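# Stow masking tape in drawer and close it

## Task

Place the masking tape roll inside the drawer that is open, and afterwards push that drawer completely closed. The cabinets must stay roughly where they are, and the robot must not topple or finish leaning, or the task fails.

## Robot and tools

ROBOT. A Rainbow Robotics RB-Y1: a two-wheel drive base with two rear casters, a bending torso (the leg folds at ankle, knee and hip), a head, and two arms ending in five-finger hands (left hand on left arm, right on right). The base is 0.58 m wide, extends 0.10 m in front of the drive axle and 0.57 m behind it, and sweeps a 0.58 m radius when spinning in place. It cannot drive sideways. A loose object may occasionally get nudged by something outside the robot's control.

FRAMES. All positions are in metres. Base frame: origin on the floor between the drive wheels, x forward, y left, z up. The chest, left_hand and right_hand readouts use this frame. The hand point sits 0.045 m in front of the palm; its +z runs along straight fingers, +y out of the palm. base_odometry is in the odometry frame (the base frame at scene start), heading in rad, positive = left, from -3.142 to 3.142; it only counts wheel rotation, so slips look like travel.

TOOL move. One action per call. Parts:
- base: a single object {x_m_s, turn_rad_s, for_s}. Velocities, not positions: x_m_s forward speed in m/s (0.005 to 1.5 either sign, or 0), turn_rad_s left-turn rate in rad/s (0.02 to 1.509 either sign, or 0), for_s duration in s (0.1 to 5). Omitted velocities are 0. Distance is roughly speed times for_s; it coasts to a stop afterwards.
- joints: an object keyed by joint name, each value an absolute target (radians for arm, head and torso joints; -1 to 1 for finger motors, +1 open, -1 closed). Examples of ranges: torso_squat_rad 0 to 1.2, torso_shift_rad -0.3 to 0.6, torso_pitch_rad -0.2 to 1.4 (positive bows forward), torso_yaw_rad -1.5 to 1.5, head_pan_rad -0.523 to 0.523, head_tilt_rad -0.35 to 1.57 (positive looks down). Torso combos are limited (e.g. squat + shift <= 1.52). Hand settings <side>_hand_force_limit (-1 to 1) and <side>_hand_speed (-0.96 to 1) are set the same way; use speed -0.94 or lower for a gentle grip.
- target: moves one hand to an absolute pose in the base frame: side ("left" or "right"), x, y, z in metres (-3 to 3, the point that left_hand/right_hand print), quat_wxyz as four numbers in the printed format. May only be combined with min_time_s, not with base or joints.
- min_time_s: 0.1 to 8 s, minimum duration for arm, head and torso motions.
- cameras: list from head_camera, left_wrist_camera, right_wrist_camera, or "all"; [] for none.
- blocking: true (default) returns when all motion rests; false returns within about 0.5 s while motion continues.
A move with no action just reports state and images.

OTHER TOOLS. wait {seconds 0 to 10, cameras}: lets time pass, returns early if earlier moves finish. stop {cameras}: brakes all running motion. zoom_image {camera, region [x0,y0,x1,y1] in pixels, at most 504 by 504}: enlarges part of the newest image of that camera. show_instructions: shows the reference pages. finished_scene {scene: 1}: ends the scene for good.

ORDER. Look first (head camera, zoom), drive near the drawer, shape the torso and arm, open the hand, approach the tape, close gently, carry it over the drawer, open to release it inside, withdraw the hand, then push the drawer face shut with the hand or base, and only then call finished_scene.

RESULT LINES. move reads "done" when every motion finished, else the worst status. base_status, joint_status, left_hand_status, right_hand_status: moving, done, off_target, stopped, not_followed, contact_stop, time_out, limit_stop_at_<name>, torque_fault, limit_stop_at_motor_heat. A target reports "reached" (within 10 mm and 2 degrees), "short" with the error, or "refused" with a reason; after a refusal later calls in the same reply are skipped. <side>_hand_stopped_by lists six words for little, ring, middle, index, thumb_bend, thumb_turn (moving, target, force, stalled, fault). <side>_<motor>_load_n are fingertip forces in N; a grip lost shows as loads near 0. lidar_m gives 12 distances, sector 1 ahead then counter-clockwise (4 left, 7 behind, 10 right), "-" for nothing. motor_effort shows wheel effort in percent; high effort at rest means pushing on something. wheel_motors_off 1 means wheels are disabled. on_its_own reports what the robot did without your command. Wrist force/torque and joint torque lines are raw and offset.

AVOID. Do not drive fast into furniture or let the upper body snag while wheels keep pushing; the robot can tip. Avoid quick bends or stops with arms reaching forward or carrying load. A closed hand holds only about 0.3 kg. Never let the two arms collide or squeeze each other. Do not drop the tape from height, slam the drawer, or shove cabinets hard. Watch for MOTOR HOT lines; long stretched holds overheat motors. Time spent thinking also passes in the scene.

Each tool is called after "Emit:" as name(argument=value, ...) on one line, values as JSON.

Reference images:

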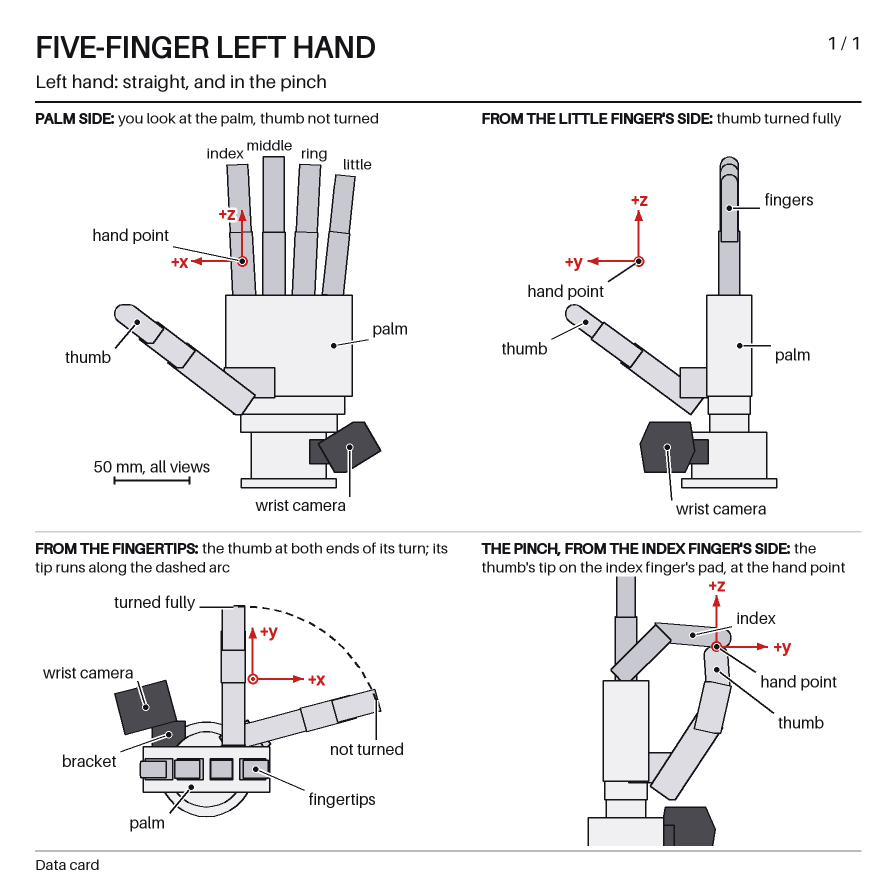

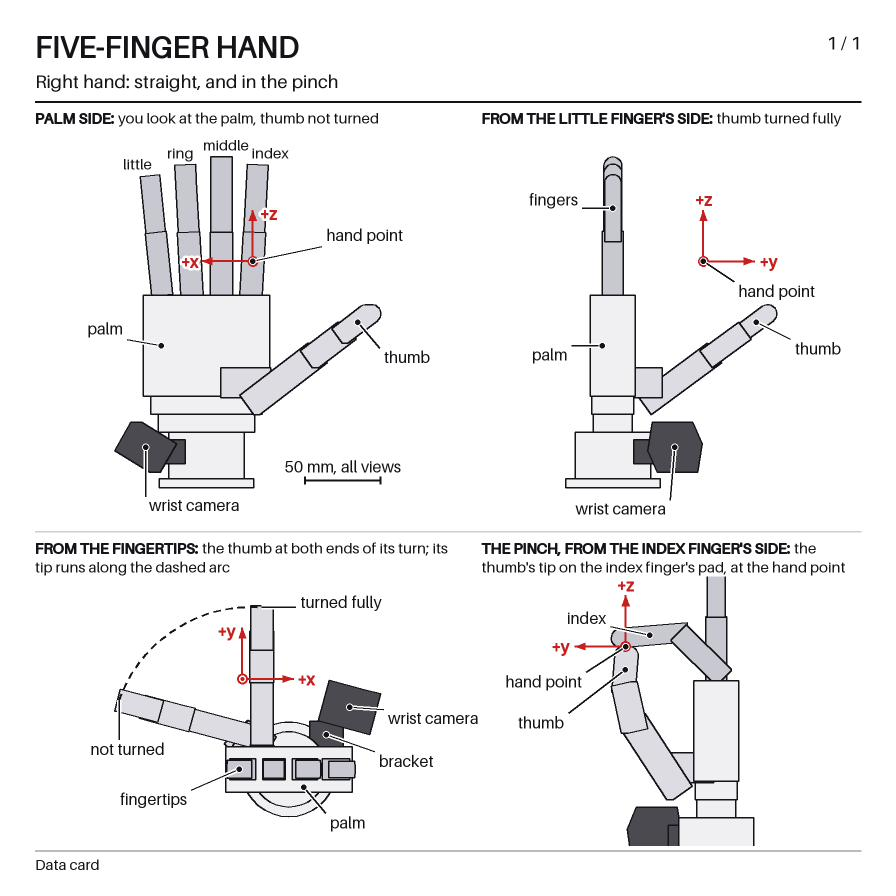

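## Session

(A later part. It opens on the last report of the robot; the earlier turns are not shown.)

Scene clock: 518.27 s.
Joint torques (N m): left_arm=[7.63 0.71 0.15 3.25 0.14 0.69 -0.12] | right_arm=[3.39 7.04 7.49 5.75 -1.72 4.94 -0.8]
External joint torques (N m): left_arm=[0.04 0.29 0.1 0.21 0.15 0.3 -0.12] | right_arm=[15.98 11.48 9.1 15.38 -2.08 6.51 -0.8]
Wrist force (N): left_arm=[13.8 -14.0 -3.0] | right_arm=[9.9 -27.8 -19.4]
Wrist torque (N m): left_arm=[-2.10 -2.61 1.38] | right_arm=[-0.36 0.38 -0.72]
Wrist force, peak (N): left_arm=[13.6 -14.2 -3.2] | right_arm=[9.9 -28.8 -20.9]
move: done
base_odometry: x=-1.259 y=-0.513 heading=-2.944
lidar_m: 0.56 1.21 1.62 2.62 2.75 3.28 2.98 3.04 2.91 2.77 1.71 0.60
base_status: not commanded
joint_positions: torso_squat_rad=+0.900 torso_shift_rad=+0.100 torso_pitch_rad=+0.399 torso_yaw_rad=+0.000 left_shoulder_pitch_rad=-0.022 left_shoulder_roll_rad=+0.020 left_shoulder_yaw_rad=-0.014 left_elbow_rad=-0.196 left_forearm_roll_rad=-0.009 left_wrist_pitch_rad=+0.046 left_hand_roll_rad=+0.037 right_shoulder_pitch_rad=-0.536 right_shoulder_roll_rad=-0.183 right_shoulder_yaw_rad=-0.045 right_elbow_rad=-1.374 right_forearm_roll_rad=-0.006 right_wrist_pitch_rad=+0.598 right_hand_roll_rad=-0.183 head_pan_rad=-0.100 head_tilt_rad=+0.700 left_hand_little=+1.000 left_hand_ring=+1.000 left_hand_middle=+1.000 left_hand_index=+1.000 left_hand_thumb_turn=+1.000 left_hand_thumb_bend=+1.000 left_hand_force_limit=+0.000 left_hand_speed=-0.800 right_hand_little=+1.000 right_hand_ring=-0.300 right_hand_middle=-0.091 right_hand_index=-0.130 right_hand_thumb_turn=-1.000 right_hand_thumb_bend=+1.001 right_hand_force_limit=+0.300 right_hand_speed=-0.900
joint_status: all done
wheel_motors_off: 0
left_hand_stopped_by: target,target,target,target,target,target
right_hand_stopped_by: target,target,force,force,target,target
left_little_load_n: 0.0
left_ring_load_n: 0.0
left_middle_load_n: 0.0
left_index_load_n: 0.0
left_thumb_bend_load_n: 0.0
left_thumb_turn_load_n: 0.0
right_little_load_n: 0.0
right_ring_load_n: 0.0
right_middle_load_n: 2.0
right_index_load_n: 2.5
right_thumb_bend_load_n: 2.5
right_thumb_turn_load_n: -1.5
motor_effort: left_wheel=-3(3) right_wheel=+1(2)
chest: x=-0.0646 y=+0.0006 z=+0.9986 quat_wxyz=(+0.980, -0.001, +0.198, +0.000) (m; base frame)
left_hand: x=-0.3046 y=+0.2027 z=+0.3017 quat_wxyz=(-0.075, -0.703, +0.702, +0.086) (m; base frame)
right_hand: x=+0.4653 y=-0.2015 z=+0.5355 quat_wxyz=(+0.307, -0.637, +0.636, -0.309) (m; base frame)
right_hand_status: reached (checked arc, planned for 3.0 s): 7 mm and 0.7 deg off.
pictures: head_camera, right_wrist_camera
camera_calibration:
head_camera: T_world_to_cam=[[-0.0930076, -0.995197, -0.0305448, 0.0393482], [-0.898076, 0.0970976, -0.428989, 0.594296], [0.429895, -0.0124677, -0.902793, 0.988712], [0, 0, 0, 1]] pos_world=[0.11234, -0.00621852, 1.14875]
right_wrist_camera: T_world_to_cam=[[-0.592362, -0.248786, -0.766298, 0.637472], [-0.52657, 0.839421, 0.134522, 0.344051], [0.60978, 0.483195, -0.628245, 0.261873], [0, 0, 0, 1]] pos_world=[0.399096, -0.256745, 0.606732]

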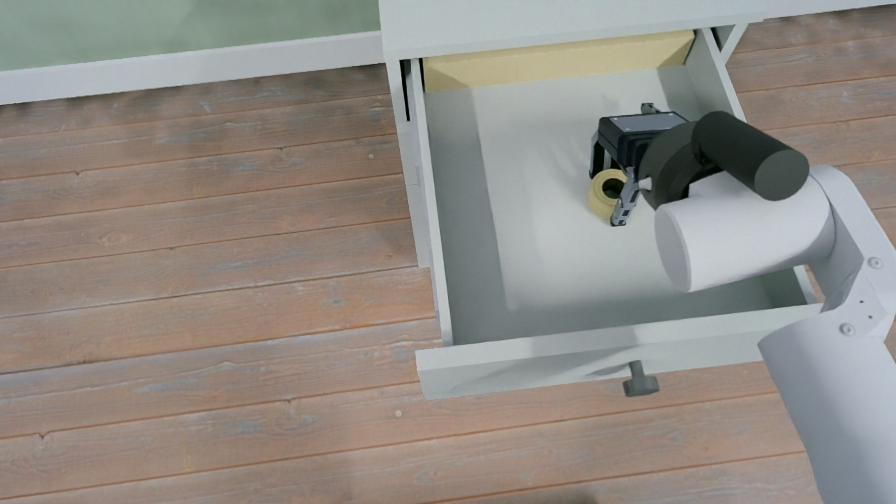

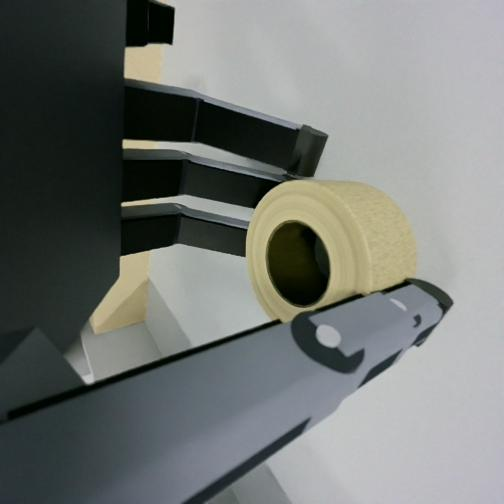

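Emit:
move(target={"side": "right", "x": 0.462, "y": -0.2, "z": 0.541, "quat_wxyz": [0.3045, -0.6382, 0.6382, -0.3045]}, min_time_s=1, cameras=["right_wrist_camera"])

Scene clock: 523.50 s.
Joint torques (N m): left_arm=[7.8 0.98 0.27 3.25 0.19 0.65 -0.08] | right_arm=[-9.84 -4.66 0.07 -10.18 0.12 -1.05 0.42]
External joint torques (N m): left_arm=[0.19 0.56 0.23 0.2 0.2 0.27 -0.07] | right_arm=[2.66 -0.28 1.71 -0.51 -0.24 0.51 0.42]
Wrist force (N): left_arm=[13.6 -13.5 -3.3] | right_arm=[0.5 0.2 2.2]
Wrist torque (N m): left_arm=[-2.01 -2.60 1.37] | right_arm=[-0.07 -0.16 0.18]
Wrist force, peak (N): left_arm=[13.4 -14.1 -2.9] | right_arm=[8.9 -29.2 -20.5]
move: done
base_odometry: x=-1.259 y=-0.513 heading=-2.944
lidar_m: 0.56 1.20 1.62 2.61 2.73 3.29 2.99 3.05 2.92 2.78 1.71 0.59
base_status: not commanded
joint_positions: torso_squat_rad=+0.900 torso_shift_rad=+0.100 torso_pitch_rad=+0.400 torso_yaw_rad=+0.000 left_shoulder_pitch_rad=-0.022 left_shoulder_roll_rad=+0.020 left_shoulder_yaw_rad=-0.014 left_elbow_rad=-0.196 left_forearm_roll_rad=-0.009 left_wrist_pitch_rad=+0.046 left_hand_roll_rad=+0.037 right_shoulder_pitch_rad=-0.529 right_shoulder_roll_rad=-0.184 right_shoulder_yaw_rad=-0.043 right_elbow_rad=-1.411 right_forearm_roll_rad=-0.013 right_wrist_pitch_rad=+0.637 right_hand_roll_rad=-0.181 head_pan_rad=-0.100 head_tilt_rad=+0.700 left_hand_little=+1.000 left_hand_ring=+1.000 left_hand_middle=+1.000 left_hand_index=+1.000 left_hand_thumb_turn=+1.000 left_hand_thumb_bend=+1.000 left_hand_force_limit=+0.000 left_hand_speed=-0.800 right_hand_little=+1.000 right_hand_ring=-0.300 right_hand_middle=-0.091 right_hand_index=-0.130 right_hand_thumb_turn=-1.000 right_hand_thumb_bend=+1.001 right_hand_force_limit=+0.300 right_hand_speed=-0.900
joint_status: all done
wheel_motors_off: 0
left_hand_stopped_by: target,target,target,target,target,target
right_hand_stopped_by: target,target,force,force,target,target
left_little_load_n: 0.0
left_ring_load_n: 0.0
left_middle_load_n: 0.0
left_index_load_n: 0.0
left_thumb_bend_load_n: 0.0
left_thumb_turn_load_n: 0.0
right_little_load_n: 0.0
right_ring_load_n: 0.0
right_middle_load_n: 7.5
right_index_load_n: 6.0
right_thumb_bend_load_n: 1.5
right_thumb_turn_load_n: 1.0
motor_effort: left_wheel=-2(3) right_wheel=+3(3)
chest: x=-0.0642 y=+0.0005 z=+0.9985 quat_wxyz=(+0.980, +0.000, +0.199, +0.000) (m; base frame)
left_hand: x=-0.3049 y=+0.2027 z=+0.3018 quat_wxyz=(-0.075, -0.703, +0.702, +0.086) (m; base frame)
right_hand: x=+0.4627 y=-0.1998 z=+0.5405 quat_wxyz=(+0.305, -0.638, +0.638, -0.305) (m; base frame)
right_hand_status: reached (checked arc, planned for 1.0 s): 1 mm and 0.0 deg off.
pictures: right_wrist_camera
camera_calibration:
right_wrist_camera: T_world_to_cam=[[-0.60025, -0.246988, -0.760722, 0.641187], [-0.525588, 0.838737, 0.142399, 0.335768], [0.602874, 0.485301, -0.633265, 0.272162], [0, 0, 0, 1]] pos_world=[0.397269, -0.255336, 0.612303]

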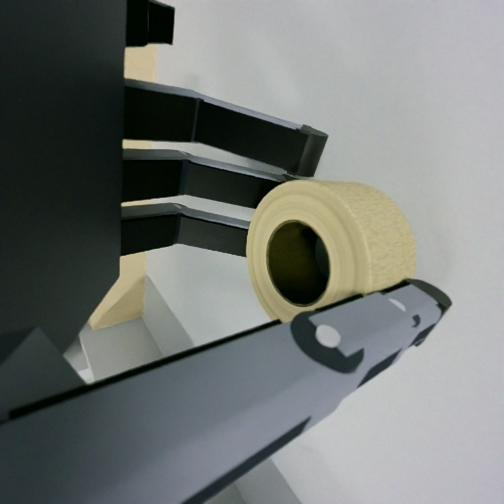

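Emit:
move(joints={"right_hand_index": 0.5, "right_hand_middle": 0.5, "right_hand_ring": 0.5, "right_hand_speed": -0.85}, cameras=["right_wrist_camera"])

Emit:
move(target={"side": "right", "x": 0.459, "y": -0.2, "z": 0.60, "quat_wxyz": [0.3045, -0.6382, 0.6382, -0.3045]}, min_time_s=2, cameras=["right_wrist_camera", "head_camera"])

Scene clock: 531.10 s.
Joint torques (N m): left_arm=[7.76 0.81 0.04 3.41 0.12 0.59 0.03] | right_arm=[-7.94 -4.48 -1.16 -6.67 0.87 -0.15 0.45]
External joint torques (N m): left_arm=[0.15 0.38 0 0.36 0.14 0.21 0.03] | right_arm=[4.59 -0.1 0.49 3.01 0.51 1.43 0.44]
Wrist force (N): left_arm=[13.6 -12.8 -3.2] | right_arm=[-3.6 -0.9 -0.6]
Wrist torque (N m): left_arm=[-1.91 -2.57 1.35] | right_arm=[0.22 -0.13 0.03]
Wrist force, peak (N): left_arm=[14.0 -13.7 -2.7] | right_arm=[0.2 -12.3 -13.4]
move: done
base_odometry: x=-1.259 y=-0.513 heading=-2.944
lidar_m: 0.57 1.20 1.63 2.60 2.74 3.27 3.00 3.05 2.90 2.77 1.70 0.58
base_status: not commanded
joint_positions: torso_squat_rad=+0.900 torso_shift_rad=+0.100 torso_pitch_rad=+0.400 torso_yaw_rad=+0.000 left_shoulder_pitch_rad=-0.022 left_shoulder_roll_rad=+0.020 left_shoulder_yaw_rad=-0.014 left_elbow_rad=-0.196 left_forearm_roll_rad=-0.009 left_wrist_pitch_rad=+0.046 left_hand_roll_rad=+0.037 right_shoulder_pitch_rad=-0.530 right_shoulder_roll_rad=-0.184 right_shoulder_yaw_rad=-0.042 right_elbow_rad=-1.412 right_forearm_roll_rad=-0.013 right_wrist_pitch_rad=+0.637 right_hand_roll_rad=-0.181 head_pan_rad=-0.100 head_tilt_rad=+0.700 left_hand_little=+1.000 left_hand_ring=+1.000 left_hand_middle=+1.000 left_hand_index=+1.000 left_hand_thumb_turn=+1.000 left_hand_thumb_bend=+1.000 left_hand_force_limit=+0.000 left_hand_speed=-0.800 right_hand_little=+1.000 right_hand_ring=+0.500 right_hand_middle=+0.500 right_hand_index=+0.500 right_hand_thumb_turn=-1.000 right_hand_thumb_bend=+1.000 right_hand_force_limit=+0.300 right_hand_speed=-0.850
joint_status: all done
wheel_motors_off: 0
left_hand_stopped_by: target,target,target,target,target,target
right_hand_stopped_by: target,target,target,target,target,target
left_little_load_n: 0.0
left_ring_load_n: 0.0
left_middle_load_n: 0.0
left_index_load_n: 0.0
left_thumb_bend_load_n: 0.0
left_thumb_turn_load_n: 0.0
right_little_load_n: 0.0
right_ring_load_n: 0.0
right_middle_load_n: 1.5
right_index_load_n: 0.0
right_thumb_bend_load_n: 0.5
right_thumb_turn_load_n: 0.0
motor_effort: left_wheel=-1(3) right_wheel=+2(2)
chest: x=-0.0643 y=+0.0005 z=+0.9985 quat_wxyz=(+0.980, +0.000, +0.198, +0.000) (m; base frame)
left_hand: x=-0.3049 y=+0.2027 z=+0.3018 quat_wxyz=(-0.075, -0.703, +0.702, +0.086) (m; base frame)
right_hand: x=+0.4632 y=-0.1995 z=+0.5411 quat_wxyz=(+0.306, -0.638, +0.638, -0.305) (m; base frame)
pictures: right_wrist_camera
camera_calibration:
right_wrist_camera: T_world_to_cam=[[-0.598968, -0.247231, -0.761653, 0.641887], [-0.526335, 0.838373, 0.141779, 0.33624], [0.603497, 0.485805, -0.632285, 0.271372], [0, 0, 0, 1]] pos_world=[0.397672, -0.255034, 0.612807]

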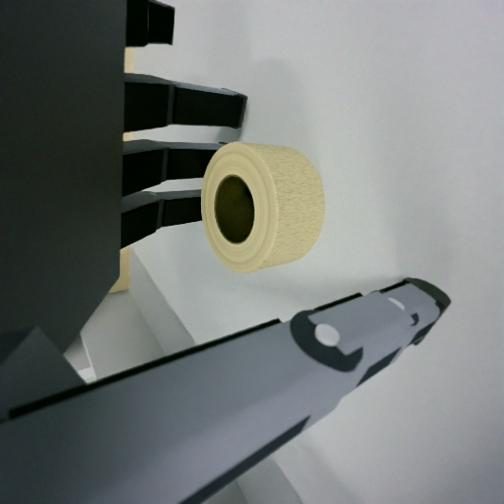

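Scene clock: 533.43 s.
Joint torques (N m): left_arm=[7.59 0.6 0.19 3.42 0.14 0.58 0.03] | right_arm=[-10.37 -6.63 -3.81 -11.24 0.24 -1.69 0.4]
External joint torques (N m): left_arm=[-0.02 0.17 0.15 0.37 0.16 0.19 0.03] | right_arm=[1.87 -2.17 -1.86 -1.42 -0.16 -0.11 0.39]
Wrist force (N): left_arm=[13.2 -13.6 -3.2] | right_arm=[-0.6 3.4 3.7]
Wrist torque (N m): left_arm=[-2.03 -2.52 1.34] | right_arm=[0.00 -0.06 0.21]
Wrist force, peak (N): left_arm=[13.8 -13.7 -3.0] | right_arm=[-0.6 3.9 4.2]
move: done
base_odometry: x=-1.259 y=-0.513 heading=-2.944
lidar_m: 0.57 1.20 1.61 2.62 2.74 3.30 2.99 3.03 2.91 2.77 1.70 0.61
base_status: not commanded
joint_positions: torso_squat_rad=+0.900 torso_shift_rad=+0.100 torso_pitch_rad=+0.400 torso_yaw_rad=+0.000 left_shoulder_pitch_rad=-0.022 left_shoulder_roll_rad=+0.020 left_shoulder_yaw_rad=-0.014 left_elbow_rad=-0.196 left_forearm_roll_rad=-0.009 left_wrist_pitch_rad=+0.046 left_hand_roll_rad=+0.037 right_shoulder_pitch_rad=-0.504 right_shoulder_roll_rad=-0.204 right_shoulder_yaw_rad=-0.047 right_elbow_rad=-1.670 right_forearm_roll_rad=-0.038 right_wrist_pitch_rad=+0.873 right_hand_roll_rad=-0.176 head_pan_rad=-0.100 head_tilt_rad=+0.700 left_hand_little=+1.000 left_hand_ring=+1.000 left_hand_middle=+1.000 left_hand_index=+1.000 left_hand_thumb_turn=+1.000 left_hand_thumb_bend=+1.000 left_hand_force_limit=+0.000 left_hand_speed=-0.800 right_hand_little=+1.000 right_hand_ring=+0.500 right_hand_middle=+0.500 right_hand_index=+0.500 right_hand_thumb_turn=-1.000 right_hand_thumb_bend=+1.000 right_hand_force_limit=+0.300 right_hand_speed=-0.850
joint_status: all done
wheel_motors_off: 0
left_hand_stopped_by: target,target,target,target,target,target
right_hand_stopped_by: target,target,target,target,target,target
left_little_load_n: 0.0
left_ring_load_n: 0.0
left_middle_load_n: 0.0
left_index_load_n: 0.0
left_thumb_bend_load_n: 0.0
left_thumb_turn_load_n: 0.0
right_little_load_n: 0.0
right_ring_load_n: 0.0
right_middle_load_n: 0.0
right_index_load_n: 0.0
right_thumb_bend_load_n: 0.0
right_thumb_turn_load_n: 0.0
motor_effort: left_wheel=-1(2) right_wheel=+2(2)
chest: x=-0.0642 y=+0.0005 z=+0.9985 quat_wxyz=(+0.980, +0.000, +0.199, +0.000) (m; base frame)
left_hand: x=-0.3049 y=+0.2027 z=+0.3019 quat_wxyz=(-0.075, -0.703, +0.702, +0.086) (m; base frame)
right_hand: x=+0.4591 y=-0.1996 z=+0.5998 quat_wxyz=(+0.305, -0.638, +0.638, -0.304) (m; base frame)
right_hand_status: reached (checked arc, planned for 2.0 s): 0 mm and 0.0 deg off.
pictures: head_camera, right_wrist_camera
camera_calibration:
head_camera: T_world_to_cam=[[-0.0927322, -0.99522, -0.0306287, 0.03946], [-0.898569, 0.0968985, -0.428001, 0.593624], [0.428923, -0.0121675, -0.903259, 0.988831], [0, 0, 0, 1]] pos_world=[0.112939, -0.00621831, 1.14845]
right_wrist_camera: T_world_to_cam=[[-0.600857, -0.247105, -0.760204, 0.684146], [-0.525692, 0.838583, 0.14292, 0.324816], [0.602178, 0.485508, -0.63377, 0.312468], [0, 0, 0, 1]] pos_world=[0.393666, -0.255035, 0.6717]

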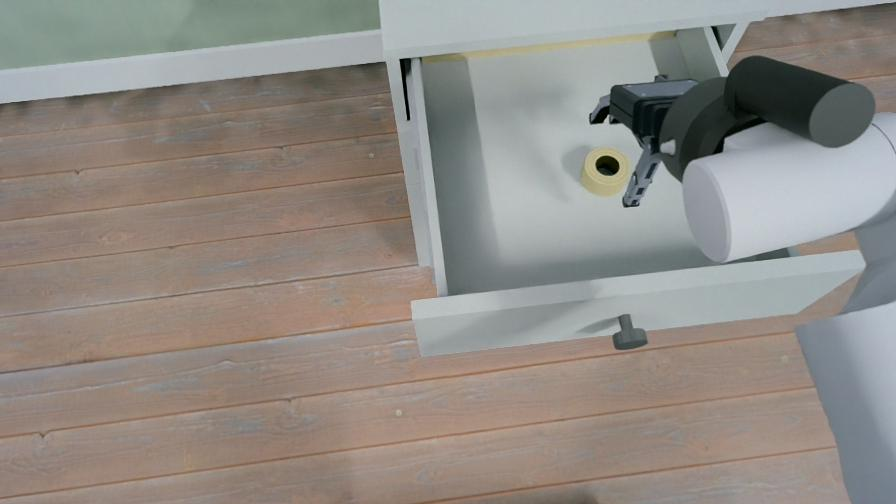

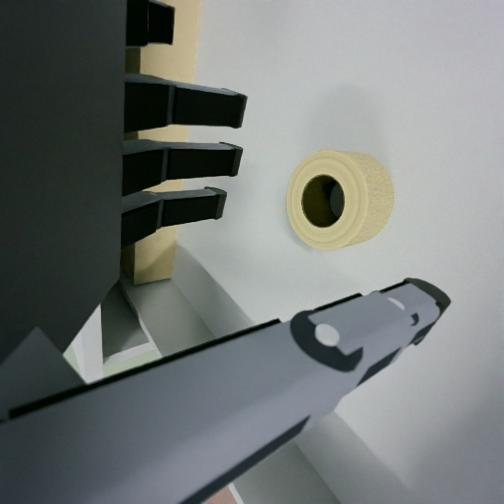

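Emit:
move(target={"side": "right", "x": 0.42, "y": -0.2, "z": 0.76, "quat_wxyz": [0.3045, -0.6382, 0.6382, -0.3045]}, min_time_s=2.5, cameras=[])

Emit:
move(base={"x_m_s": -0.2, "for_s": 1.25}, joints={"right_hand_index": 1, "right_hand_middle": 1, "right_hand_ring": 1, "right_hand_little": 1, "right_hand_thumb_turn": 1, "right_hand_speed": -0.3}, cameras=["head_camera", "right_wrist_camera"])

Scene clock: 570.10 s.
Joint torques (N m): left_arm=[7.83 0.7 0.04 3.37 0.23 0.53 -0.07] | right_arm=[-12.56 -6.78 -4.05 -9.16 0.35 -1.63 -0.67]
External joint torques (N m): left_arm=[0.22 0.28 -0.01 0.32 0.24 0.15 -0.07] | right_arm=[-0.68 -1.51 -1.66 -1.29 -0.1 -0.06 -0.67]
Wrist force (N): left_arm=[13.5 -13.6 -3.1] | right_arm=[-0.2 2.8 3.2]
Wrist torque (N m): left_arm=[-2.03 -2.54 1.32] | right_arm=[-0.17 -0.13 0.07]
Wrist force, peak (N): left_arm=[13.9 -14.2 -3.1] | right_arm=[-0.7 3.7 4.0]
move: done
base_odometry: x=-1.259 y=-0.513 heading=-2.944
lidar_m: 0.57 1.20 1.62 2.60 2.75 3.27 3.00 3.06 2.92 2.78 1.71 0.59
base_status: not commanded
joint_positions: torso_squat_rad=+0.900 torso_shift_rad=+0.100 torso_pitch_rad=+0.400 torso_yaw_rad=+0.000 left_shoulder_pitch_rad=-0.022 left_shoulder_roll_rad=+0.020 left_shoulder_yaw_rad=-0.014 left_elbow_rad=-0.196 left_forearm_roll_rad=-0.009 left_wrist_pitch_rad=+0.046 left_hand_roll_rad=+0.037 right_shoulder_pitch_rad=-0.583 right_shoulder_roll_rad=-0.282 right_shoulder_yaw_rad=-0.110 right_elbow_rad=-2.227 right_forearm_roll_rad=-0.118 right_wrist_pitch_rad=+1.512 right_hand_roll_rad=-0.203 head_pan_rad=-0.100 head_tilt_rad=+0.700 left_hand_little=+1.000 left_hand_ring=+1.000 left_hand_middle=+1.000 left_hand_index=+1.000 left_hand_thumb_turn=+1.000 left_hand_thumb_bend=+1.000 left_hand_force_limit=+0.000 left_hand_speed=-0.800 right_hand_little=+1.000 right_hand_ring=+0.500 right_hand_middle=+0.500 right_hand_index=+0.500 right_hand_thumb_turn=-1.000 right_hand_thumb_bend=+1.000 right_hand_force_limit=+0.300 right_hand_speed=-0.850
joint_status: all done
wheel_motors_off: 0
left_hand_stopped_by: target,target,target,target,target,target
right_hand_stopped_by: target,target,target,target,target,target
left_little_load_n: 0.0
left_ring_load_n: 0.0
left_middle_load_n: 0.0
left_index_load_n: 0.0
left_thumb_bend_load_n: 0.0
left_thumb_turn_load_n: 0.0
right_little_load_n: -0.5
right_ring_load_n: 0.0
right_middle_load_n: 0.0
right_index_load_n: 0.0
right_thumb_bend_load_n: 0.0
right_thumb_turn_load_n: 0.0
motor_effort: left_wheel=-2(2) right_wheel=+2(2)
chest: x=-0.0642 y=+0.0005 z=+0.9985 quat_wxyz=(+0.980, +0.000, +0.199, +0.000) (m; base frame)
left_hand: x=-0.3049 y=+0.2027 z=+0.3019 quat_wxyz=(-0.075, -0.703, +0.702, +0.086) (m; base frame)
right_hand: x=+0.4203 y=-0.1997 z=+0.7590 quat_wxyz=(+0.305, -0.638, +0.638, -0.305) (m; base frame)
right_hand_status: reached (checked arc, planned for 2.5 s): 1 mm and 0.1 deg off.
pictures: none
No camera images: "cameras" was empty.

Scene clock: 572.43 s.
Joint torques (N m): left_arm=[7.27 0.79 0.03 3.08 0.14 0.63 -0.07] | right_arm=[-11.69 -7.19 -4.16 -8.42 0.26 -2.01 -0.57]
External joint torques (N m): left_arm=[-0.35 0.36 -0.02 0.03 0.16 0.24 -0.07] | right_arm=[0.21 -1.93 -1.76 -0.54 -0.19 -0.43 -0.57]
Wrist force (N): left_arm=[13.5 -13.8 -3.7] | right_arm=[0.2 3.4 4.5]
Wrist torque (N m): left_arm=[-2.00 -2.59 1.37] | right_arm=[-0.14 -0.18 0.10]
Wrist force, peak (N): left_arm=[13.5 -13.8 -3.7] | right_arm=[0.2 3.4 4.5]
move: done
base_odometry: x=-1.011 y=-0.463 heading=-2.944
lidar_m: 0.82 1.46 1.95 2.66 3.01 3.37 2.73 2.77 2.93 2.78 2.07 0.86
base_status: done (sent for 1.27 of 1.27 s)
joint_positions: torso_squat_rad=+0.900 torso_shift_rad=+0.100 torso_pitch_rad=+0.400 torso_yaw_rad=+0.000 left_shoulder_pitch_rad=-0.021 left_shoulder_roll_rad=+0.020 left_shoulder_yaw_rad=-0.014 left_elbow_rad=-0.196 left_forearm_roll_rad=-0.009 left_wrist_pitch_rad=+0.046 left_hand_roll_rad=+0.037 right_shoulder_pitch_rad=-0.583 right_shoulder_roll_rad=-0.282 right_shoulder_yaw_rad=-0.110 right_elbow_rad=-2.227 right_forearm_roll_rad=-0.118 right_wrist_pitch_rad=+1.512 right_hand_roll_rad=-0.203 head_pan_rad=-0.100 head_tilt_rad=+0.700 left_hand_little=+1.000 left_hand_ring=+1.000 left_hand_middle=+1.000 left_hand_index=+1.000 left_hand_thumb_turn=+1.000 left_hand_thumb_bend=+1.000 left_hand_force_limit=+0.000 left_hand_speed=-0.800 right_hand_little=+1.000 right_hand_ring=+1.000 right_hand_middle=+1.000 right_hand_index=+1.000 right_hand_thumb_turn=+1.000 right_hand_thumb_bend=+1.000 right_hand_force_limit=+0.300 right_hand_speed=-0.300
joint_status: all done
wheel_motors_off: 0
left_hand_stopped_by: target,target,target,target,target,target
right_hand_stopped_by: target,target,target,target,target,target
left_little_load_n: 0.0
left_ring_load_n: 0.0
left_middle_load_n: 0.0
left_index_load_n: 0.0
left_thumb_bend_load_n: 0.0
left_thumb_turn_load_n: 0.0
right_little_load_n: 0.0
right_ring_load_n: 0.0
right_middle_load_n: 0.0
right_index_load_n: -0.5
right_thumb_bend_load_n: 0.0
right_thumb_turn_load_n: -0.5
motor_effort: left_wheel=-1(25) right_wheel=+1(24)
chest: x=-0.0641 y=+0.0005 z=+0.9985 quat_wxyz=(+0.980, +0.000, +0.199, +0.000) (m; base frame)
left_hand: x=-0.3051 y=+0.2027 z=+0.3020 quat_wxyz=(-0.075, -0.703, +0.702, +0.086) (m; base frame)
right_hand: x=+0.4204 y=-0.1997 z=+0.7591 quat_wxyz=(+0.305, -0.638, +0.638, -0.305) (m; base frame)
pictures: head_camera, right_wrist_camera
camera_calibration:
head_camera: T_world_to_cam=[[-0.0928231, -0.995211, -0.0306582, 0.0395105], [-0.898616, 0.0969949, -0.427879, 0.593537], [0.428804, -0.0121672, -0.903316, 0.988776], [0, 0, 0, 1]] pos_world=[0.113039, -0.00621823, 1.14835]
right_wrist_camera: T_world_to_cam=[[-0.598887, -0.247636, -0.761585, 0.782053], [-0.526305, 0.838485, 0.141229, 0.283449], [0.603604, 0.485406, -0.63249, 0.435168], [0, 0, 0, 1]] pos_world=[0.354872, -0.255236, 0.830807]

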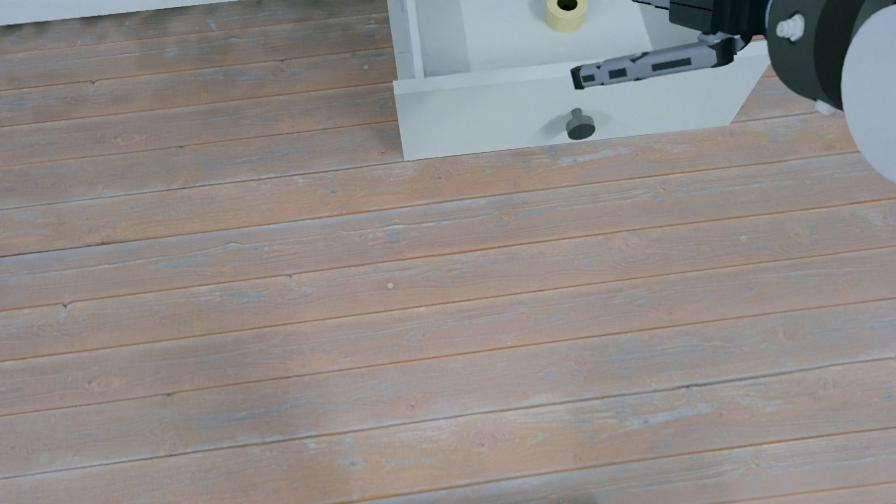

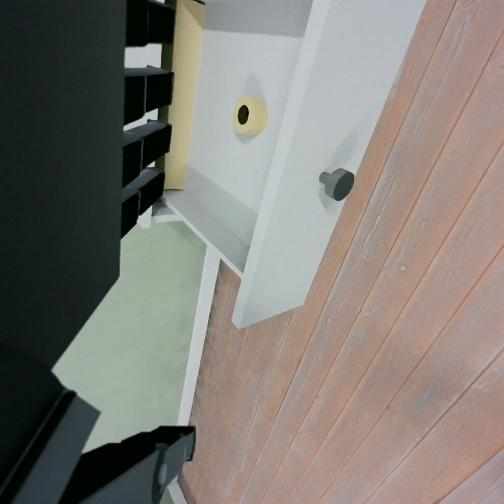

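Emit:
move(target={"side": "right", "x": 0.37, "y": -0.155, "z": 0.65, "quat_wxyz": [0.5, -0.5, 0.5, -0.5]}, min_time_s=2, cameras=[])

Emit:
move(target={"side": "right", "x": 0.38, "y": -0.155, "z": 0.555, "quat_wxyz": [0.5, -0.5, 0.5, -0.5]}, min_time_s=2, cameras=["head_camera", "right_wrist_camera"])

Scene clock: 595.53 s.
Joint torques (N m): left_arm=[7.26 0.69 0.26 3.15 0.02 0.56 -0.12] | right_arm=[-2.17 1.81 1.08 -10.11 -0.05 -2.15 0.01]
External joint torques (N m): left_arm=[-0.36 0.27 0.21 0.1 0.03 0.17 -0.12] | right_arm=[-0.3 1.21 0.78 -0.58 -0.4 -0.16 0.01]
Wrist force (N): left_arm=[13.0 -13.3 -3.3] | right_arm=[0.1 4.2 -0.8]
Wrist torque (N m): left_arm=[-1.95 -2.50 1.31] | right_arm=[0.15 -0.10 0.24]
Wrist force, peak (N): left_arm=[13.6 -14.2 -3.3] | right_arm=[0.0 3.4 4.0]
move: done
base_odometry: x=-1.011 y=-0.463 heading=-2.944
lidar_m: 0.82 1.45 1.95 2.65 3.02 3.38 2.72 2.79 2.91 2.76 2.08 0.87
base_status: not commanded
joint_positions: torso_squat_rad=+0.900 torso_shift_rad=+0.100 torso_pitch_rad=+0.400 torso_yaw_rad=+0.000 left_shoulder_pitch_rad=-0.021 left_shoulder_roll_rad=+0.020 left_shoulder_yaw_rad=-0.014 left_elbow_rad=-0.196 left_forearm_roll_rad=-0.009 left_wrist_pitch_rad=+0.046 left_hand_roll_rad=+0.037 right_shoulder_pitch_rad=+0.113 right_shoulder_roll_rad=+0.000 right_shoulder_yaw_rad=+0.136 right_elbow_rad=-1.769 right_forearm_roll_rad=-0.219 right_wrist_pitch_rad=-0.317 right_hand_roll_rad=+0.254 head_pan_rad=-0.100 head_tilt_rad=+0.700 left_hand_little=+1.000 left_hand_ring=+1.000 left_hand_middle=+1.000 left_hand_index=+1.000 left_hand_thumb_turn=+1.000 left_hand_thumb_bend=+1.000 left_hand_force_limit=+0.000 left_hand_speed=-0.800 right_hand_little=+1.000 right_hand_ring=+1.000 right_hand_middle=+1.000 right_hand_index=+1.000 right_hand_thumb_turn=+1.000 right_hand_thumb_bend=+1.000 right_hand_force_limit=+0.300 right_hand_speed=-0.300
joint_status: all done
wheel_motors_off: 0
left_hand_stopped_by: target,target,target,target,target,target
right_hand_stopped_by: target,target,target,target,target,target
left_little_load_n: 0.0
left_ring_load_n: -0.5
left_middle_load_n: 0.0
left_index_load_n: -0.5
left_thumb_bend_load_n: -0.5
left_thumb_turn_load_n: 0.0
right_little_load_n: 0.0
right_ring_load_n: 0.0
right_middle_load_n: 0.0
right_index_load_n: 0.0
right_thumb_bend_load_n: 0.0
right_thumb_turn_load_n: -0.5
motor_effort: left_wheel=-1(1) right_wheel=+1(1)
chest: x=-0.0641 y=+0.0005 z=+0.9985 quat_wxyz=(+0.980, +0.000, +0.199, +0.000) (m; base frame)
left_hand: x=-0.3051 y=+0.2028 z=+0.3020 quat_wxyz=(-0.075, -0.703, +0.702, +0.086) (m; base frame)
right_hand: x=+0.3699 y=-0.1556 z=+0.6495 quat_wxyz=(+0.505, -0.503, +0.496, -0.495) (m; base frame)
right_hand_status: reached (checked arc, planned for 2.0 s): 1 mm and 1.0 deg off.
pictures: none
No camera images: "cameras" was empty.

Scene clock: 597.87 s.
Joint torques (N m): left_arm=[7.1 0.86 0.07 3.06 0.15 0.48 -0.12] | right_arm=[-5.21 -0.21 -1.12 -7.79 0.18 -2.04 -0.35]
External joint torques (N m): left_arm=[-0.52 0.44 0.03 0.01 0.16 0.09 -0.12] | right_arm=[-1.1 -0.65 -1.27 -0.06 -0.23 -0.03 -0.35]
Wrist force (N): left_arm=[13.3 -12.9 -3.7] | right_arm=[-0.8 4.7 0.4]
Wrist torque (N m): left_arm=[-1.85 -2.56 1.31] | right_arm=[0.21 0.10 0.02]
Wrist force, peak (N): left_arm=[13.8 -13.5 -3.0] | right_arm=[0.2 5.3 -0.9]
move: done
base_odometry: x=-1.011 y=-0.463 heading=-2.944
lidar_m: 0.81 1.46 1.97 2.65 3.01 3.34 2.73 2.77 2.93 2.79 2.08 0.86
base_status: not commanded
joint_positions: torso_squat_rad=+0.900 torso_shift_rad=+0.100 torso_pitch_rad=+0.400 torso_yaw_rad=+0.000 left_shoulder_pitch_rad=-0.021 left_shoulder_roll_rad=+0.020 left_shoulder_yaw_rad=-0.014 left_elbow_rad=-0.196 left_forearm_roll_rad=-0.009 left_wrist_pitch_rad=+0.046 left_hand_roll_rad=+0.037 right_shoulder_pitch_rad=-0.140 right_shoulder_roll_rad=-0.010 right_shoulder_yaw_rad=+0.097 right_elbow_rad=-1.172 right_forearm_roll_rad=-0.225 right_wrist_pitch_rad=-0.681 right_hand_roll_rad=+0.207 head_pan_rad=-0.100 head_tilt_rad=+0.700 left_hand_little=+1.000 left_hand_ring=+1.000 left_hand_middle=+1.000 left_hand_index=+1.000 left_hand_thumb_turn=+1.000 left_hand_thumb_bend=+1.000 left_hand_force_limit=+0.000 left_hand_speed=-0.800 right_hand_little=+1.000 right_hand_ring=+1.000 right_hand_middle=+1.000 right_hand_index=+1.000 right_hand_thumb_turn=+1.000 right_hand_thumb_bend=+1.000 right_hand_force_limit=+0.300 right_hand_speed=-0.300
joint_status: all done
wheel_motors_off: 0
left_hand_stopped_by: target,target,target,target,target,target
right_hand_stopped_by: target,target,target,target,target,target
left_little_load_n: 0.0
left_ring_load_n: 0.0
left_middle_load_n: 0.0
left_index_load_n: 0.0
left_thumb_bend_load_n: 0.0
left_thumb_turn_load_n: 0.0
right_little_load_n: 0.0
right_ring_load_n: 0.0
right_middle_load_n: 0.0
right_index_load_n: 0.0
right_thumb_bend_load_n: 0.0
right_thumb_turn_load_n: 0.0
motor_effort: left_wheel=-1(2) right_wheel=+1(1)
chest: x=-0.0641 y=+0.0005 z=+0.9985 quat_wxyz=(+0.980, +0.000, +0.199, +0.000) (m; base frame)
left_hand: x=-0.3051 y=+0.2028 z=+0.3020 quat_wxyz=(-0.075, -0.703, +0.702, +0.086) (m; base frame)
right_hand: x=+0.3798 y=-0.1547 z=+0.5551 quat_wxyz=(+0.500, -0.500, +0.500, -0.500) (m; base frame)
right_hand_status: reached (checked arc, planned for 2.0 s): 0 mm and 0.1 deg off.
pictures: head_camera, right_wrist_camera
camera_calibration:
head_camera: T_world_to_cam=[[-0.0928231, -0.995211, -0.0306582, 0.0395105], [-0.898616, 0.0969949, -0.427879, 0.593537], [0.428804, -0.0121672, -0.903316, 0.988776], [0, 0, 0, 1]] pos_world=[0.113039, -0.00621823, 1.14835]
right_wrist_camera: T_world_to_cam=[[0.00982837, -0.247295, -0.96889, 0.497526], [-0.498576, 0.838694, -0.219122, 0.442749], [0.86679, 0.485219, -0.115053, -0.0784352], [0, 0, 0, 1]] pos_world=[0.283841, -0.210237, 0.57004]

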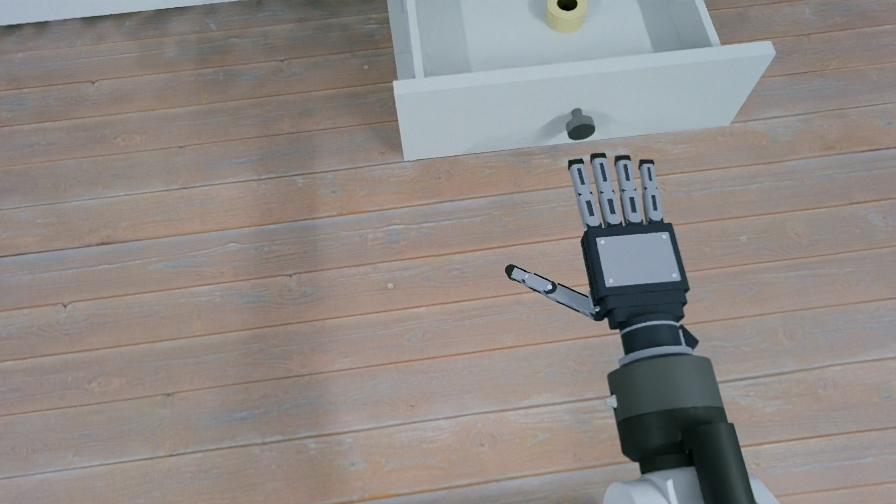

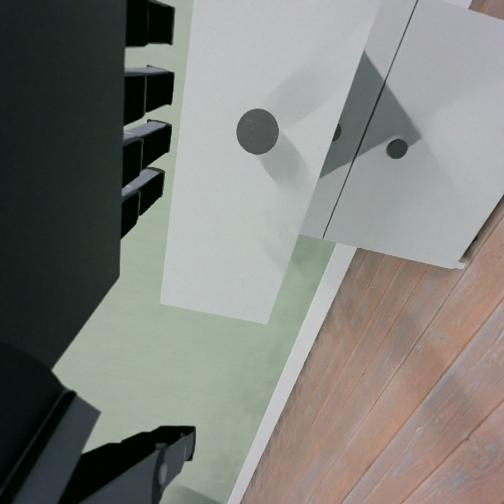

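Emit:
move(target={"side": "right", "x": 0.38, "y": -0.137, "z": 0.54, "quat_wxyz": [0.5, -0.5, 0.5, -0.5]}, min_time_s=1, cameras=[])

Emit:
move(base={"x_m_s": 0.08, "for_s": 2.2}, cameras=["head_camera", "right_wrist_camera"])

Scene clock: 619.87 s.
Joint torques (N m): left_arm=[7.11 0.83 0.14 3.11 0.12 0.52 -0.07] | right_arm=[-5.61 2.79 1.73 -6.81 0.19 -2.27 0.13]
External joint torques (N m): left_arm=[-0.51 0.4 0.09 0.06 0.13 0.13 -0.07] | right_arm=[-0.87 1.79 1.42 0.4 -0.32 -0.29 0.14]
Wrist force (N): left_arm=[12.9 -13.7 -3.0] | right_arm=[0.7 3.9 0.2]
Wrist torque (N m): left_arm=[-2.07 -2.46 1.35] | right_arm=[0.05 -0.18 0.29]
Wrist force, peak (N): left_arm=[14.0 -14.1 -2.8] | right_arm=[-0.4 5.4 -1.0]
move: done
base_odometry: x=-1.011 y=-0.463 heading=-2.944
lidar_m: 0.82 1.46 1.96 2.67 3.01 3.38 2.75 2.78 2.91 2.79 2.06 0.86
base_status: not commanded
joint_positions: torso_squat_rad=+0.900 torso_shift_rad=+0.100 torso_pitch_rad=+0.400 torso_yaw_rad=+0.000 left_shoulder_pitch_rad=-0.021 left_shoulder_roll_rad=+0.020 left_shoulder_yaw_rad=-0.014 left_elbow_rad=-0.196 left_forearm_roll_rad=-0.009 left_wrist_pitch_rad=+0.046 left_hand_roll_rad=+0.037 right_shoulder_pitch_rad=-0.207 right_shoulder_roll_rad=+0.000 right_shoulder_yaw_rad=+0.138 right_elbow_rad=-1.030 right_forearm_roll_rad=-0.292 right_wrist_pitch_rad=-0.770 right_hand_roll_rad=+0.262 head_pan_rad=-0.100 head_tilt_rad=+0.700 left_hand_little=+1.000 left_hand_ring=+1.000 left_hand_middle=+1.000 left_hand_index=+1.000 left_hand_thumb_turn=+1.000 left_hand_thumb_bend=+1.000 left_hand_force_limit=+0.000 left_hand_speed=-0.800 right_hand_little=+1.000 right_hand_ring=+1.000 right_hand_middle=+1.000 right_hand_index=+1.000 right_hand_thumb_turn=+1.000 right_hand_thumb_bend=+1.000 right_hand_force_limit=+0.300 right_hand_speed=-0.300
joint_status: all done
wheel_motors_off: 0
left_hand_stopped_by: target,target,target,target,target,target
right_hand_stopped_by: target,target,target,target,target,target
left_little_load_n: 0.0
left_ring_load_n: 0.0
left_middle_load_n: 0.0
left_index_load_n: 0.0
left_thumb_bend_load_n: 0.0
left_thumb_turn_load_n: 0.0
right_little_load_n: 0.0
right_ring_load_n: 0.0
right_middle_load_n: 0.0
right_index_load_n: -0.5
right_thumb_bend_load_n: 0.0
right_thumb_turn_load_n: 0.0
motor_effort: left_wheel=-1(1) right_wheel=+1(1)
chest: x=-0.0641 y=+0.0005 z=+0.9985 quat_wxyz=(+0.980, +0.000, +0.199, +0.000) (m; base frame)
left_hand: x=-0.3051 y=+0.2028 z=+0.3020 quat_wxyz=(-0.075, -0.703, +0.702, +0.086) (m; base frame)
right_hand: x=+0.3799 y=-0.1376 z=+0.5400 quat_wxyz=(+0.500, -0.501, +0.500, -0.500) (m; base frame)
right_hand_status: reached (checked arc, planned for 1.0 s): 1 mm and 0.1 deg off.
pictures: none
No camera images: "cameras" was empty.

Scene clock: 622.63 s.
Joint torques (N m): left_arm=[7.33 1.02 0.39 3.31 0.1 0.62 -0.03] | right_arm=[-4.55 2.57 0.59 -8.18 0.51 -2.09 0.08]
External joint torques (N m): left_arm=[-0.29 0.6 0.35 0.25 0.11 0.24 -0.03] | right_arm=[0.19 1.57 0.27 -0.97 0 -0.11 0.09]
Wrist force (N): left_arm=[13.4 -13.0 -3.1] | right_arm=[-0.4 4.5 0.0]
Wrist torque (N m): left_arm=[-1.91 -2.56 1.33] | right_arm=[0.18 0.03 0.26]
Wrist force, peak (N): left_arm=[13.4 -14.4 -3.3] | right_arm=[0.4 2.0 -12.2]
move: done
base_odometry: x=-1.184 y=-0.497 heading=-2.944
lidar_m: 0.64 1.27 1.73 2.63 2.72 3.27 2.92 2.95 2.91 2.79 1.84 0.68
base_status: done (sent for 2.2 of 2.2 s)
joint_positions: torso_squat_rad=+0.900 torso_shift_rad=+0.100 torso_pitch_rad=+0.400 torso_yaw_rad=+0.000 left_shoulder_pitch_rad=-0.022 left_shoulder_roll_rad=+0.020 left_shoulder_yaw_rad=-0.014 left_elbow_rad=-0.196 left_forearm_roll_rad=-0.009 left_wrist_pitch_rad=+0.046 left_hand_roll_rad=+0.037 right_shoulder_pitch_rad=-0.207 right_shoulder_roll_rad=+0.000 right_shoulder_yaw_rad=+0.138 right_elbow_rad=-1.030 right_forearm_roll_rad=-0.292 right_wrist_pitch_rad=-0.770 right_hand_roll_rad=+0.262 head_pan_rad=-0.100 head_tilt_rad=+0.700 left_hand_little=+1.000 left_hand_ring=+1.000 left_hand_middle=+1.000 left_hand_index=+1.000 left_hand_thumb_turn=+1.000 left_hand_thumb_bend=+1.000 left_hand_force_limit=+0.000 left_hand_speed=-0.800 right_hand_little=+1.000 right_hand_ring=+1.000 right_hand_middle=+1.000 right_hand_index=+1.000 right_hand_thumb_turn=+1.000 right_hand_thumb_bend=+1.000 right_hand_force_limit=+0.300 right_hand_speed=-0.300
joint_status: not commanded
wheel_motors_off: 0
left_hand_stopped_by: target,target,target,target,target,target
right_hand_stopped_by: target,target,target,target,target,target
left_little_load_n: 0.0
left_ring_load_n: 0.0
left_middle_load_n: 0.0
left_index_load_n: 0.0
left_thumb_bend_load_n: 0.0
left_thumb_turn_load_n: 0.0
right_little_load_n: 0.0
right_ring_load_n: 0.0
right_middle_load_n: 0.0
right_index_load_n: 0.0
right_thumb_bend_load_n: 0.0
right_thumb_turn_load_n: 0.0
motor_effort: left_wheel=-3(24) right_wheel=+0(28)
chest: x=-0.0640 y=+0.0005 z=+0.9984 quat_wxyz=(+0.980, +0.000, +0.199, +0.000) (m; base frame)
left_hand: x=-0.3050 y=+0.2028 z=+0.3020 quat_wxyz=(-0.075, -0.703, +0.702, +0.086) (m; base frame)
right_hand: x=+0.3799 y=-0.1374 z=+0.5399 quat_wxyz=(+0.500, -0.501, +0.500, -0.500) (m; base frame)
pictures: head_camera, right_wrist_camera
camera_calibration:
head_camera: T_world_to_cam=[[-0.092835, -0.99521, -0.0306422, 0.0394032], [-0.898693, 0.097001, -0.427716, 0.593458], [0.42864, -0.0121691, -0.903393, 0.98884], [0, 0, 0, 1]] pos_world=[0.113138, -0.00631822, 1.14835]
right_wrist_camera: T_world_to_cam=[[0.00961883, -0.247925, -0.968731, 0.486925], [-0.498986, 0.838348, -0.219511, 0.425173], [0.866557, 0.485495, -0.115647, -0.0881296], [0, 0, 0, 1]] pos_world=[0.283841, -0.192935, 0.554838]

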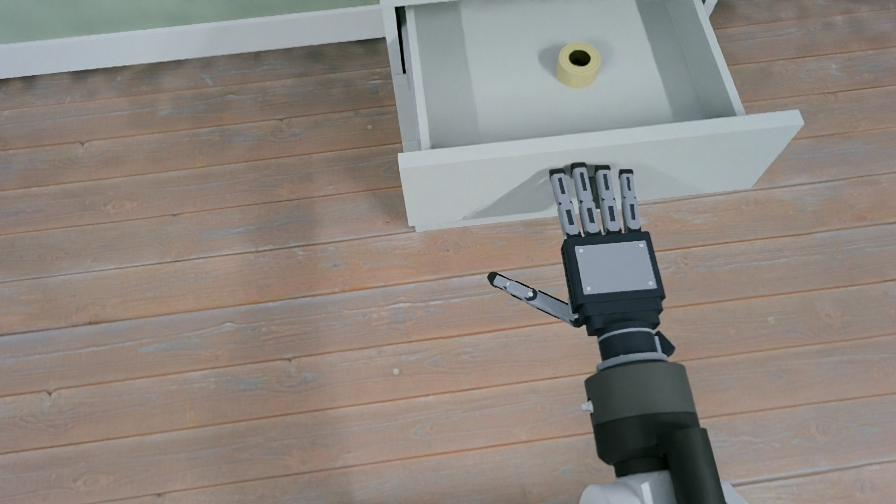

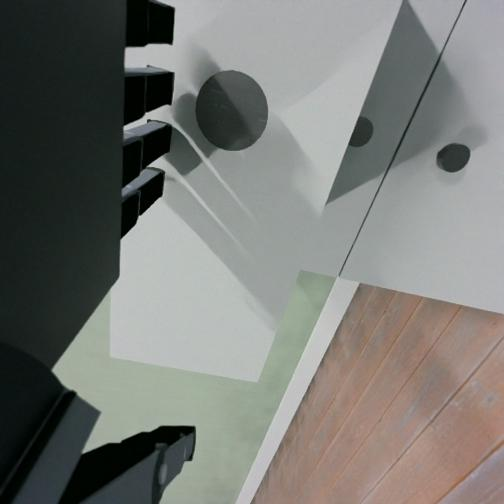

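Emit:
move(base={"x_m_s": 0.06, "for_s": 2.2}, cameras=["head_camera", "right_wrist_camera"])

Scene clock: 631.47 s.
Joint torques (N m): left_arm=[7.57 0.66 -0.14 3.44 0.09 0.61 -0.14] | right_arm=[-4.88 2.19 1.01 -7.95 0.41 -2.1 0.29]
External joint torques (N m): left_arm=[-0.05 0.24 -0.19 0.38 0.1 0.23 -0.14] | right_arm=[-0.14 1.19 0.69 -0.74 -0.1 -0.11 0.3]
Wrist force (N): left_arm=[12.8 -13.1 -3.0] | right_arm=[-0.2 4.7 -0.4]
Wrist torque (N m): left_arm=[-1.93 -2.47 1.27] | right_arm=[0.19 0.06 0.22]
Wrist force, peak (N): left_arm=[13.7 -14.1 -2.8] | right_arm=[0.0 2.7 -7.6]
move: done
base_odometry: x=-1.313 y=-0.523 heading=-2.945
lidar_m: 0.50 1.14 1.53 2.61 2.76 3.26 3.04 3.10 2.93 2.78 1.64 0.54
base_status: done (sent for 2.2 of 2.2 s)
joint_positions: torso_squat_rad=+0.900 torso_shift_rad=+0.100 torso_pitch_rad=+0.400 torso_yaw_rad=+0.000 left_shoulder_pitch_rad=-0.022 left_shoulder_roll_rad=+0.020 left_shoulder_yaw_rad=-0.014 left_elbow_rad=-0.196 left_forearm_roll_rad=-0.009 left_wrist_pitch_rad=+0.046 left_hand_roll_rad=+0.037 right_shoulder_pitch_rad=-0.207 right_shoulder_roll_rad=+0.000 right_shoulder_yaw_rad=+0.138 right_elbow_rad=-1.030 right_forearm_roll_rad=-0.292 right_wrist_pitch_rad=-0.770 right_hand_roll_rad=+0.262 head_pan_rad=-0.100 head_tilt_rad=+0.700 left_hand_little=+1.000 left_hand_ring=+1.000 left_hand_middle=+1.000 left_hand_index=+1.000 left_hand_thumb_turn=+1.000 left_hand_thumb_bend=+1.000 left_hand_force_limit=+0.000 left_hand_speed=-0.800 right_hand_little=+1.000 right_hand_ring=+1.000 right_hand_middle=+1.000 right_hand_index=+1.000 right_hand_thumb_turn=+1.000 right_hand_thumb_bend=+1.000 right_hand_force_limit=+0.300 right_hand_speed=-0.300
joint_status: not commanded
wheel_motors_off: 0
left_hand_stopped_by: target,target,target,target,target,target
right_hand_stopped_by: target,target,target,target,target,target
left_little_load_n: 0.0
left_ring_load_n: 0.0
left_middle_load_n: 0.0
left_index_load_n: 0.0
left_thumb_bend_load_n: 0.0
left_thumb_turn_load_n: 0.0
right_little_load_n: 0.0
right_ring_load_n: 0.0
right_middle_load_n: 0.0
right_index_load_n: 0.0
right_thumb_bend_load_n: 0.0
right_thumb_turn_load_n: 0.0
motor_effort: left_wheel=-2(24) right_wheel=+1(29)
chest: x=-0.0640 y=+0.0005 z=+0.9984 quat_wxyz=(+0.980, +0.000, +0.199, +0.000) (m; base frame)
left_hand: x=-0.3050 y=+0.2028 z=+0.3019 quat_wxyz=(-0.075, -0.703, +0.702, +0.086) (m; base frame)
right_hand: x=+0.3799 y=-0.1374 z=+0.5399 quat_wxyz=(+0.500, -0.501, +0.500, -0.500) (m; base frame)
pictures: head_camera, right_wrist_camera
camera_calibration:
head_camera: T_world_to_cam=[[-0.09283, -0.99521, -0.0306506, 0.0394124], [-0.898655, 0.096999, -0.427798, 0.593547], [0.428722, -0.0121682, -0.903355, 0.988786], [0, 0, 0, 1]] pos_world=[0.113139, -0.00631822, 1.14835]
right_wrist_camera: T_world_to_cam=[[0.00963094, -0.247945, -0.968726, 0.486915], [-0.498986, 0.838342, -0.219535, 0.425184], [0.866557, 0.485495, -0.115647, -0.0881297], [0, 0, 0, 1]] pos_world=[0.283841, -0.192935, 0.554838]

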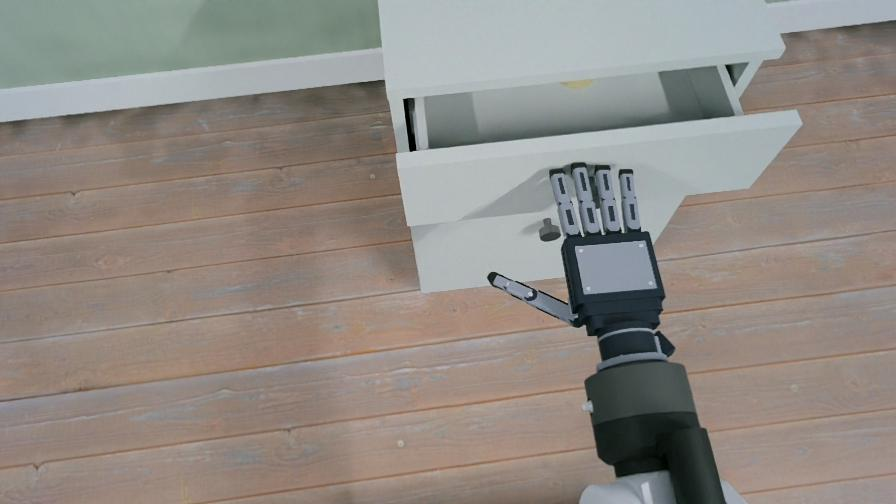

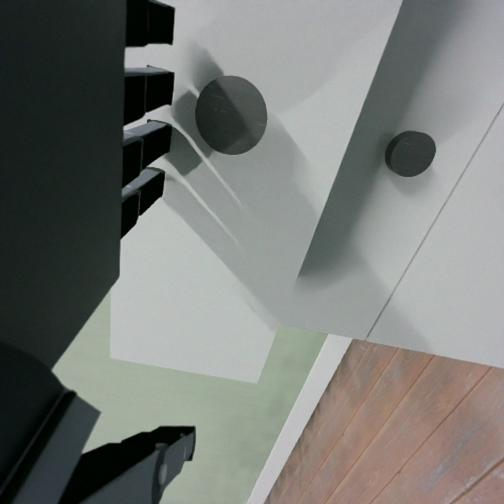

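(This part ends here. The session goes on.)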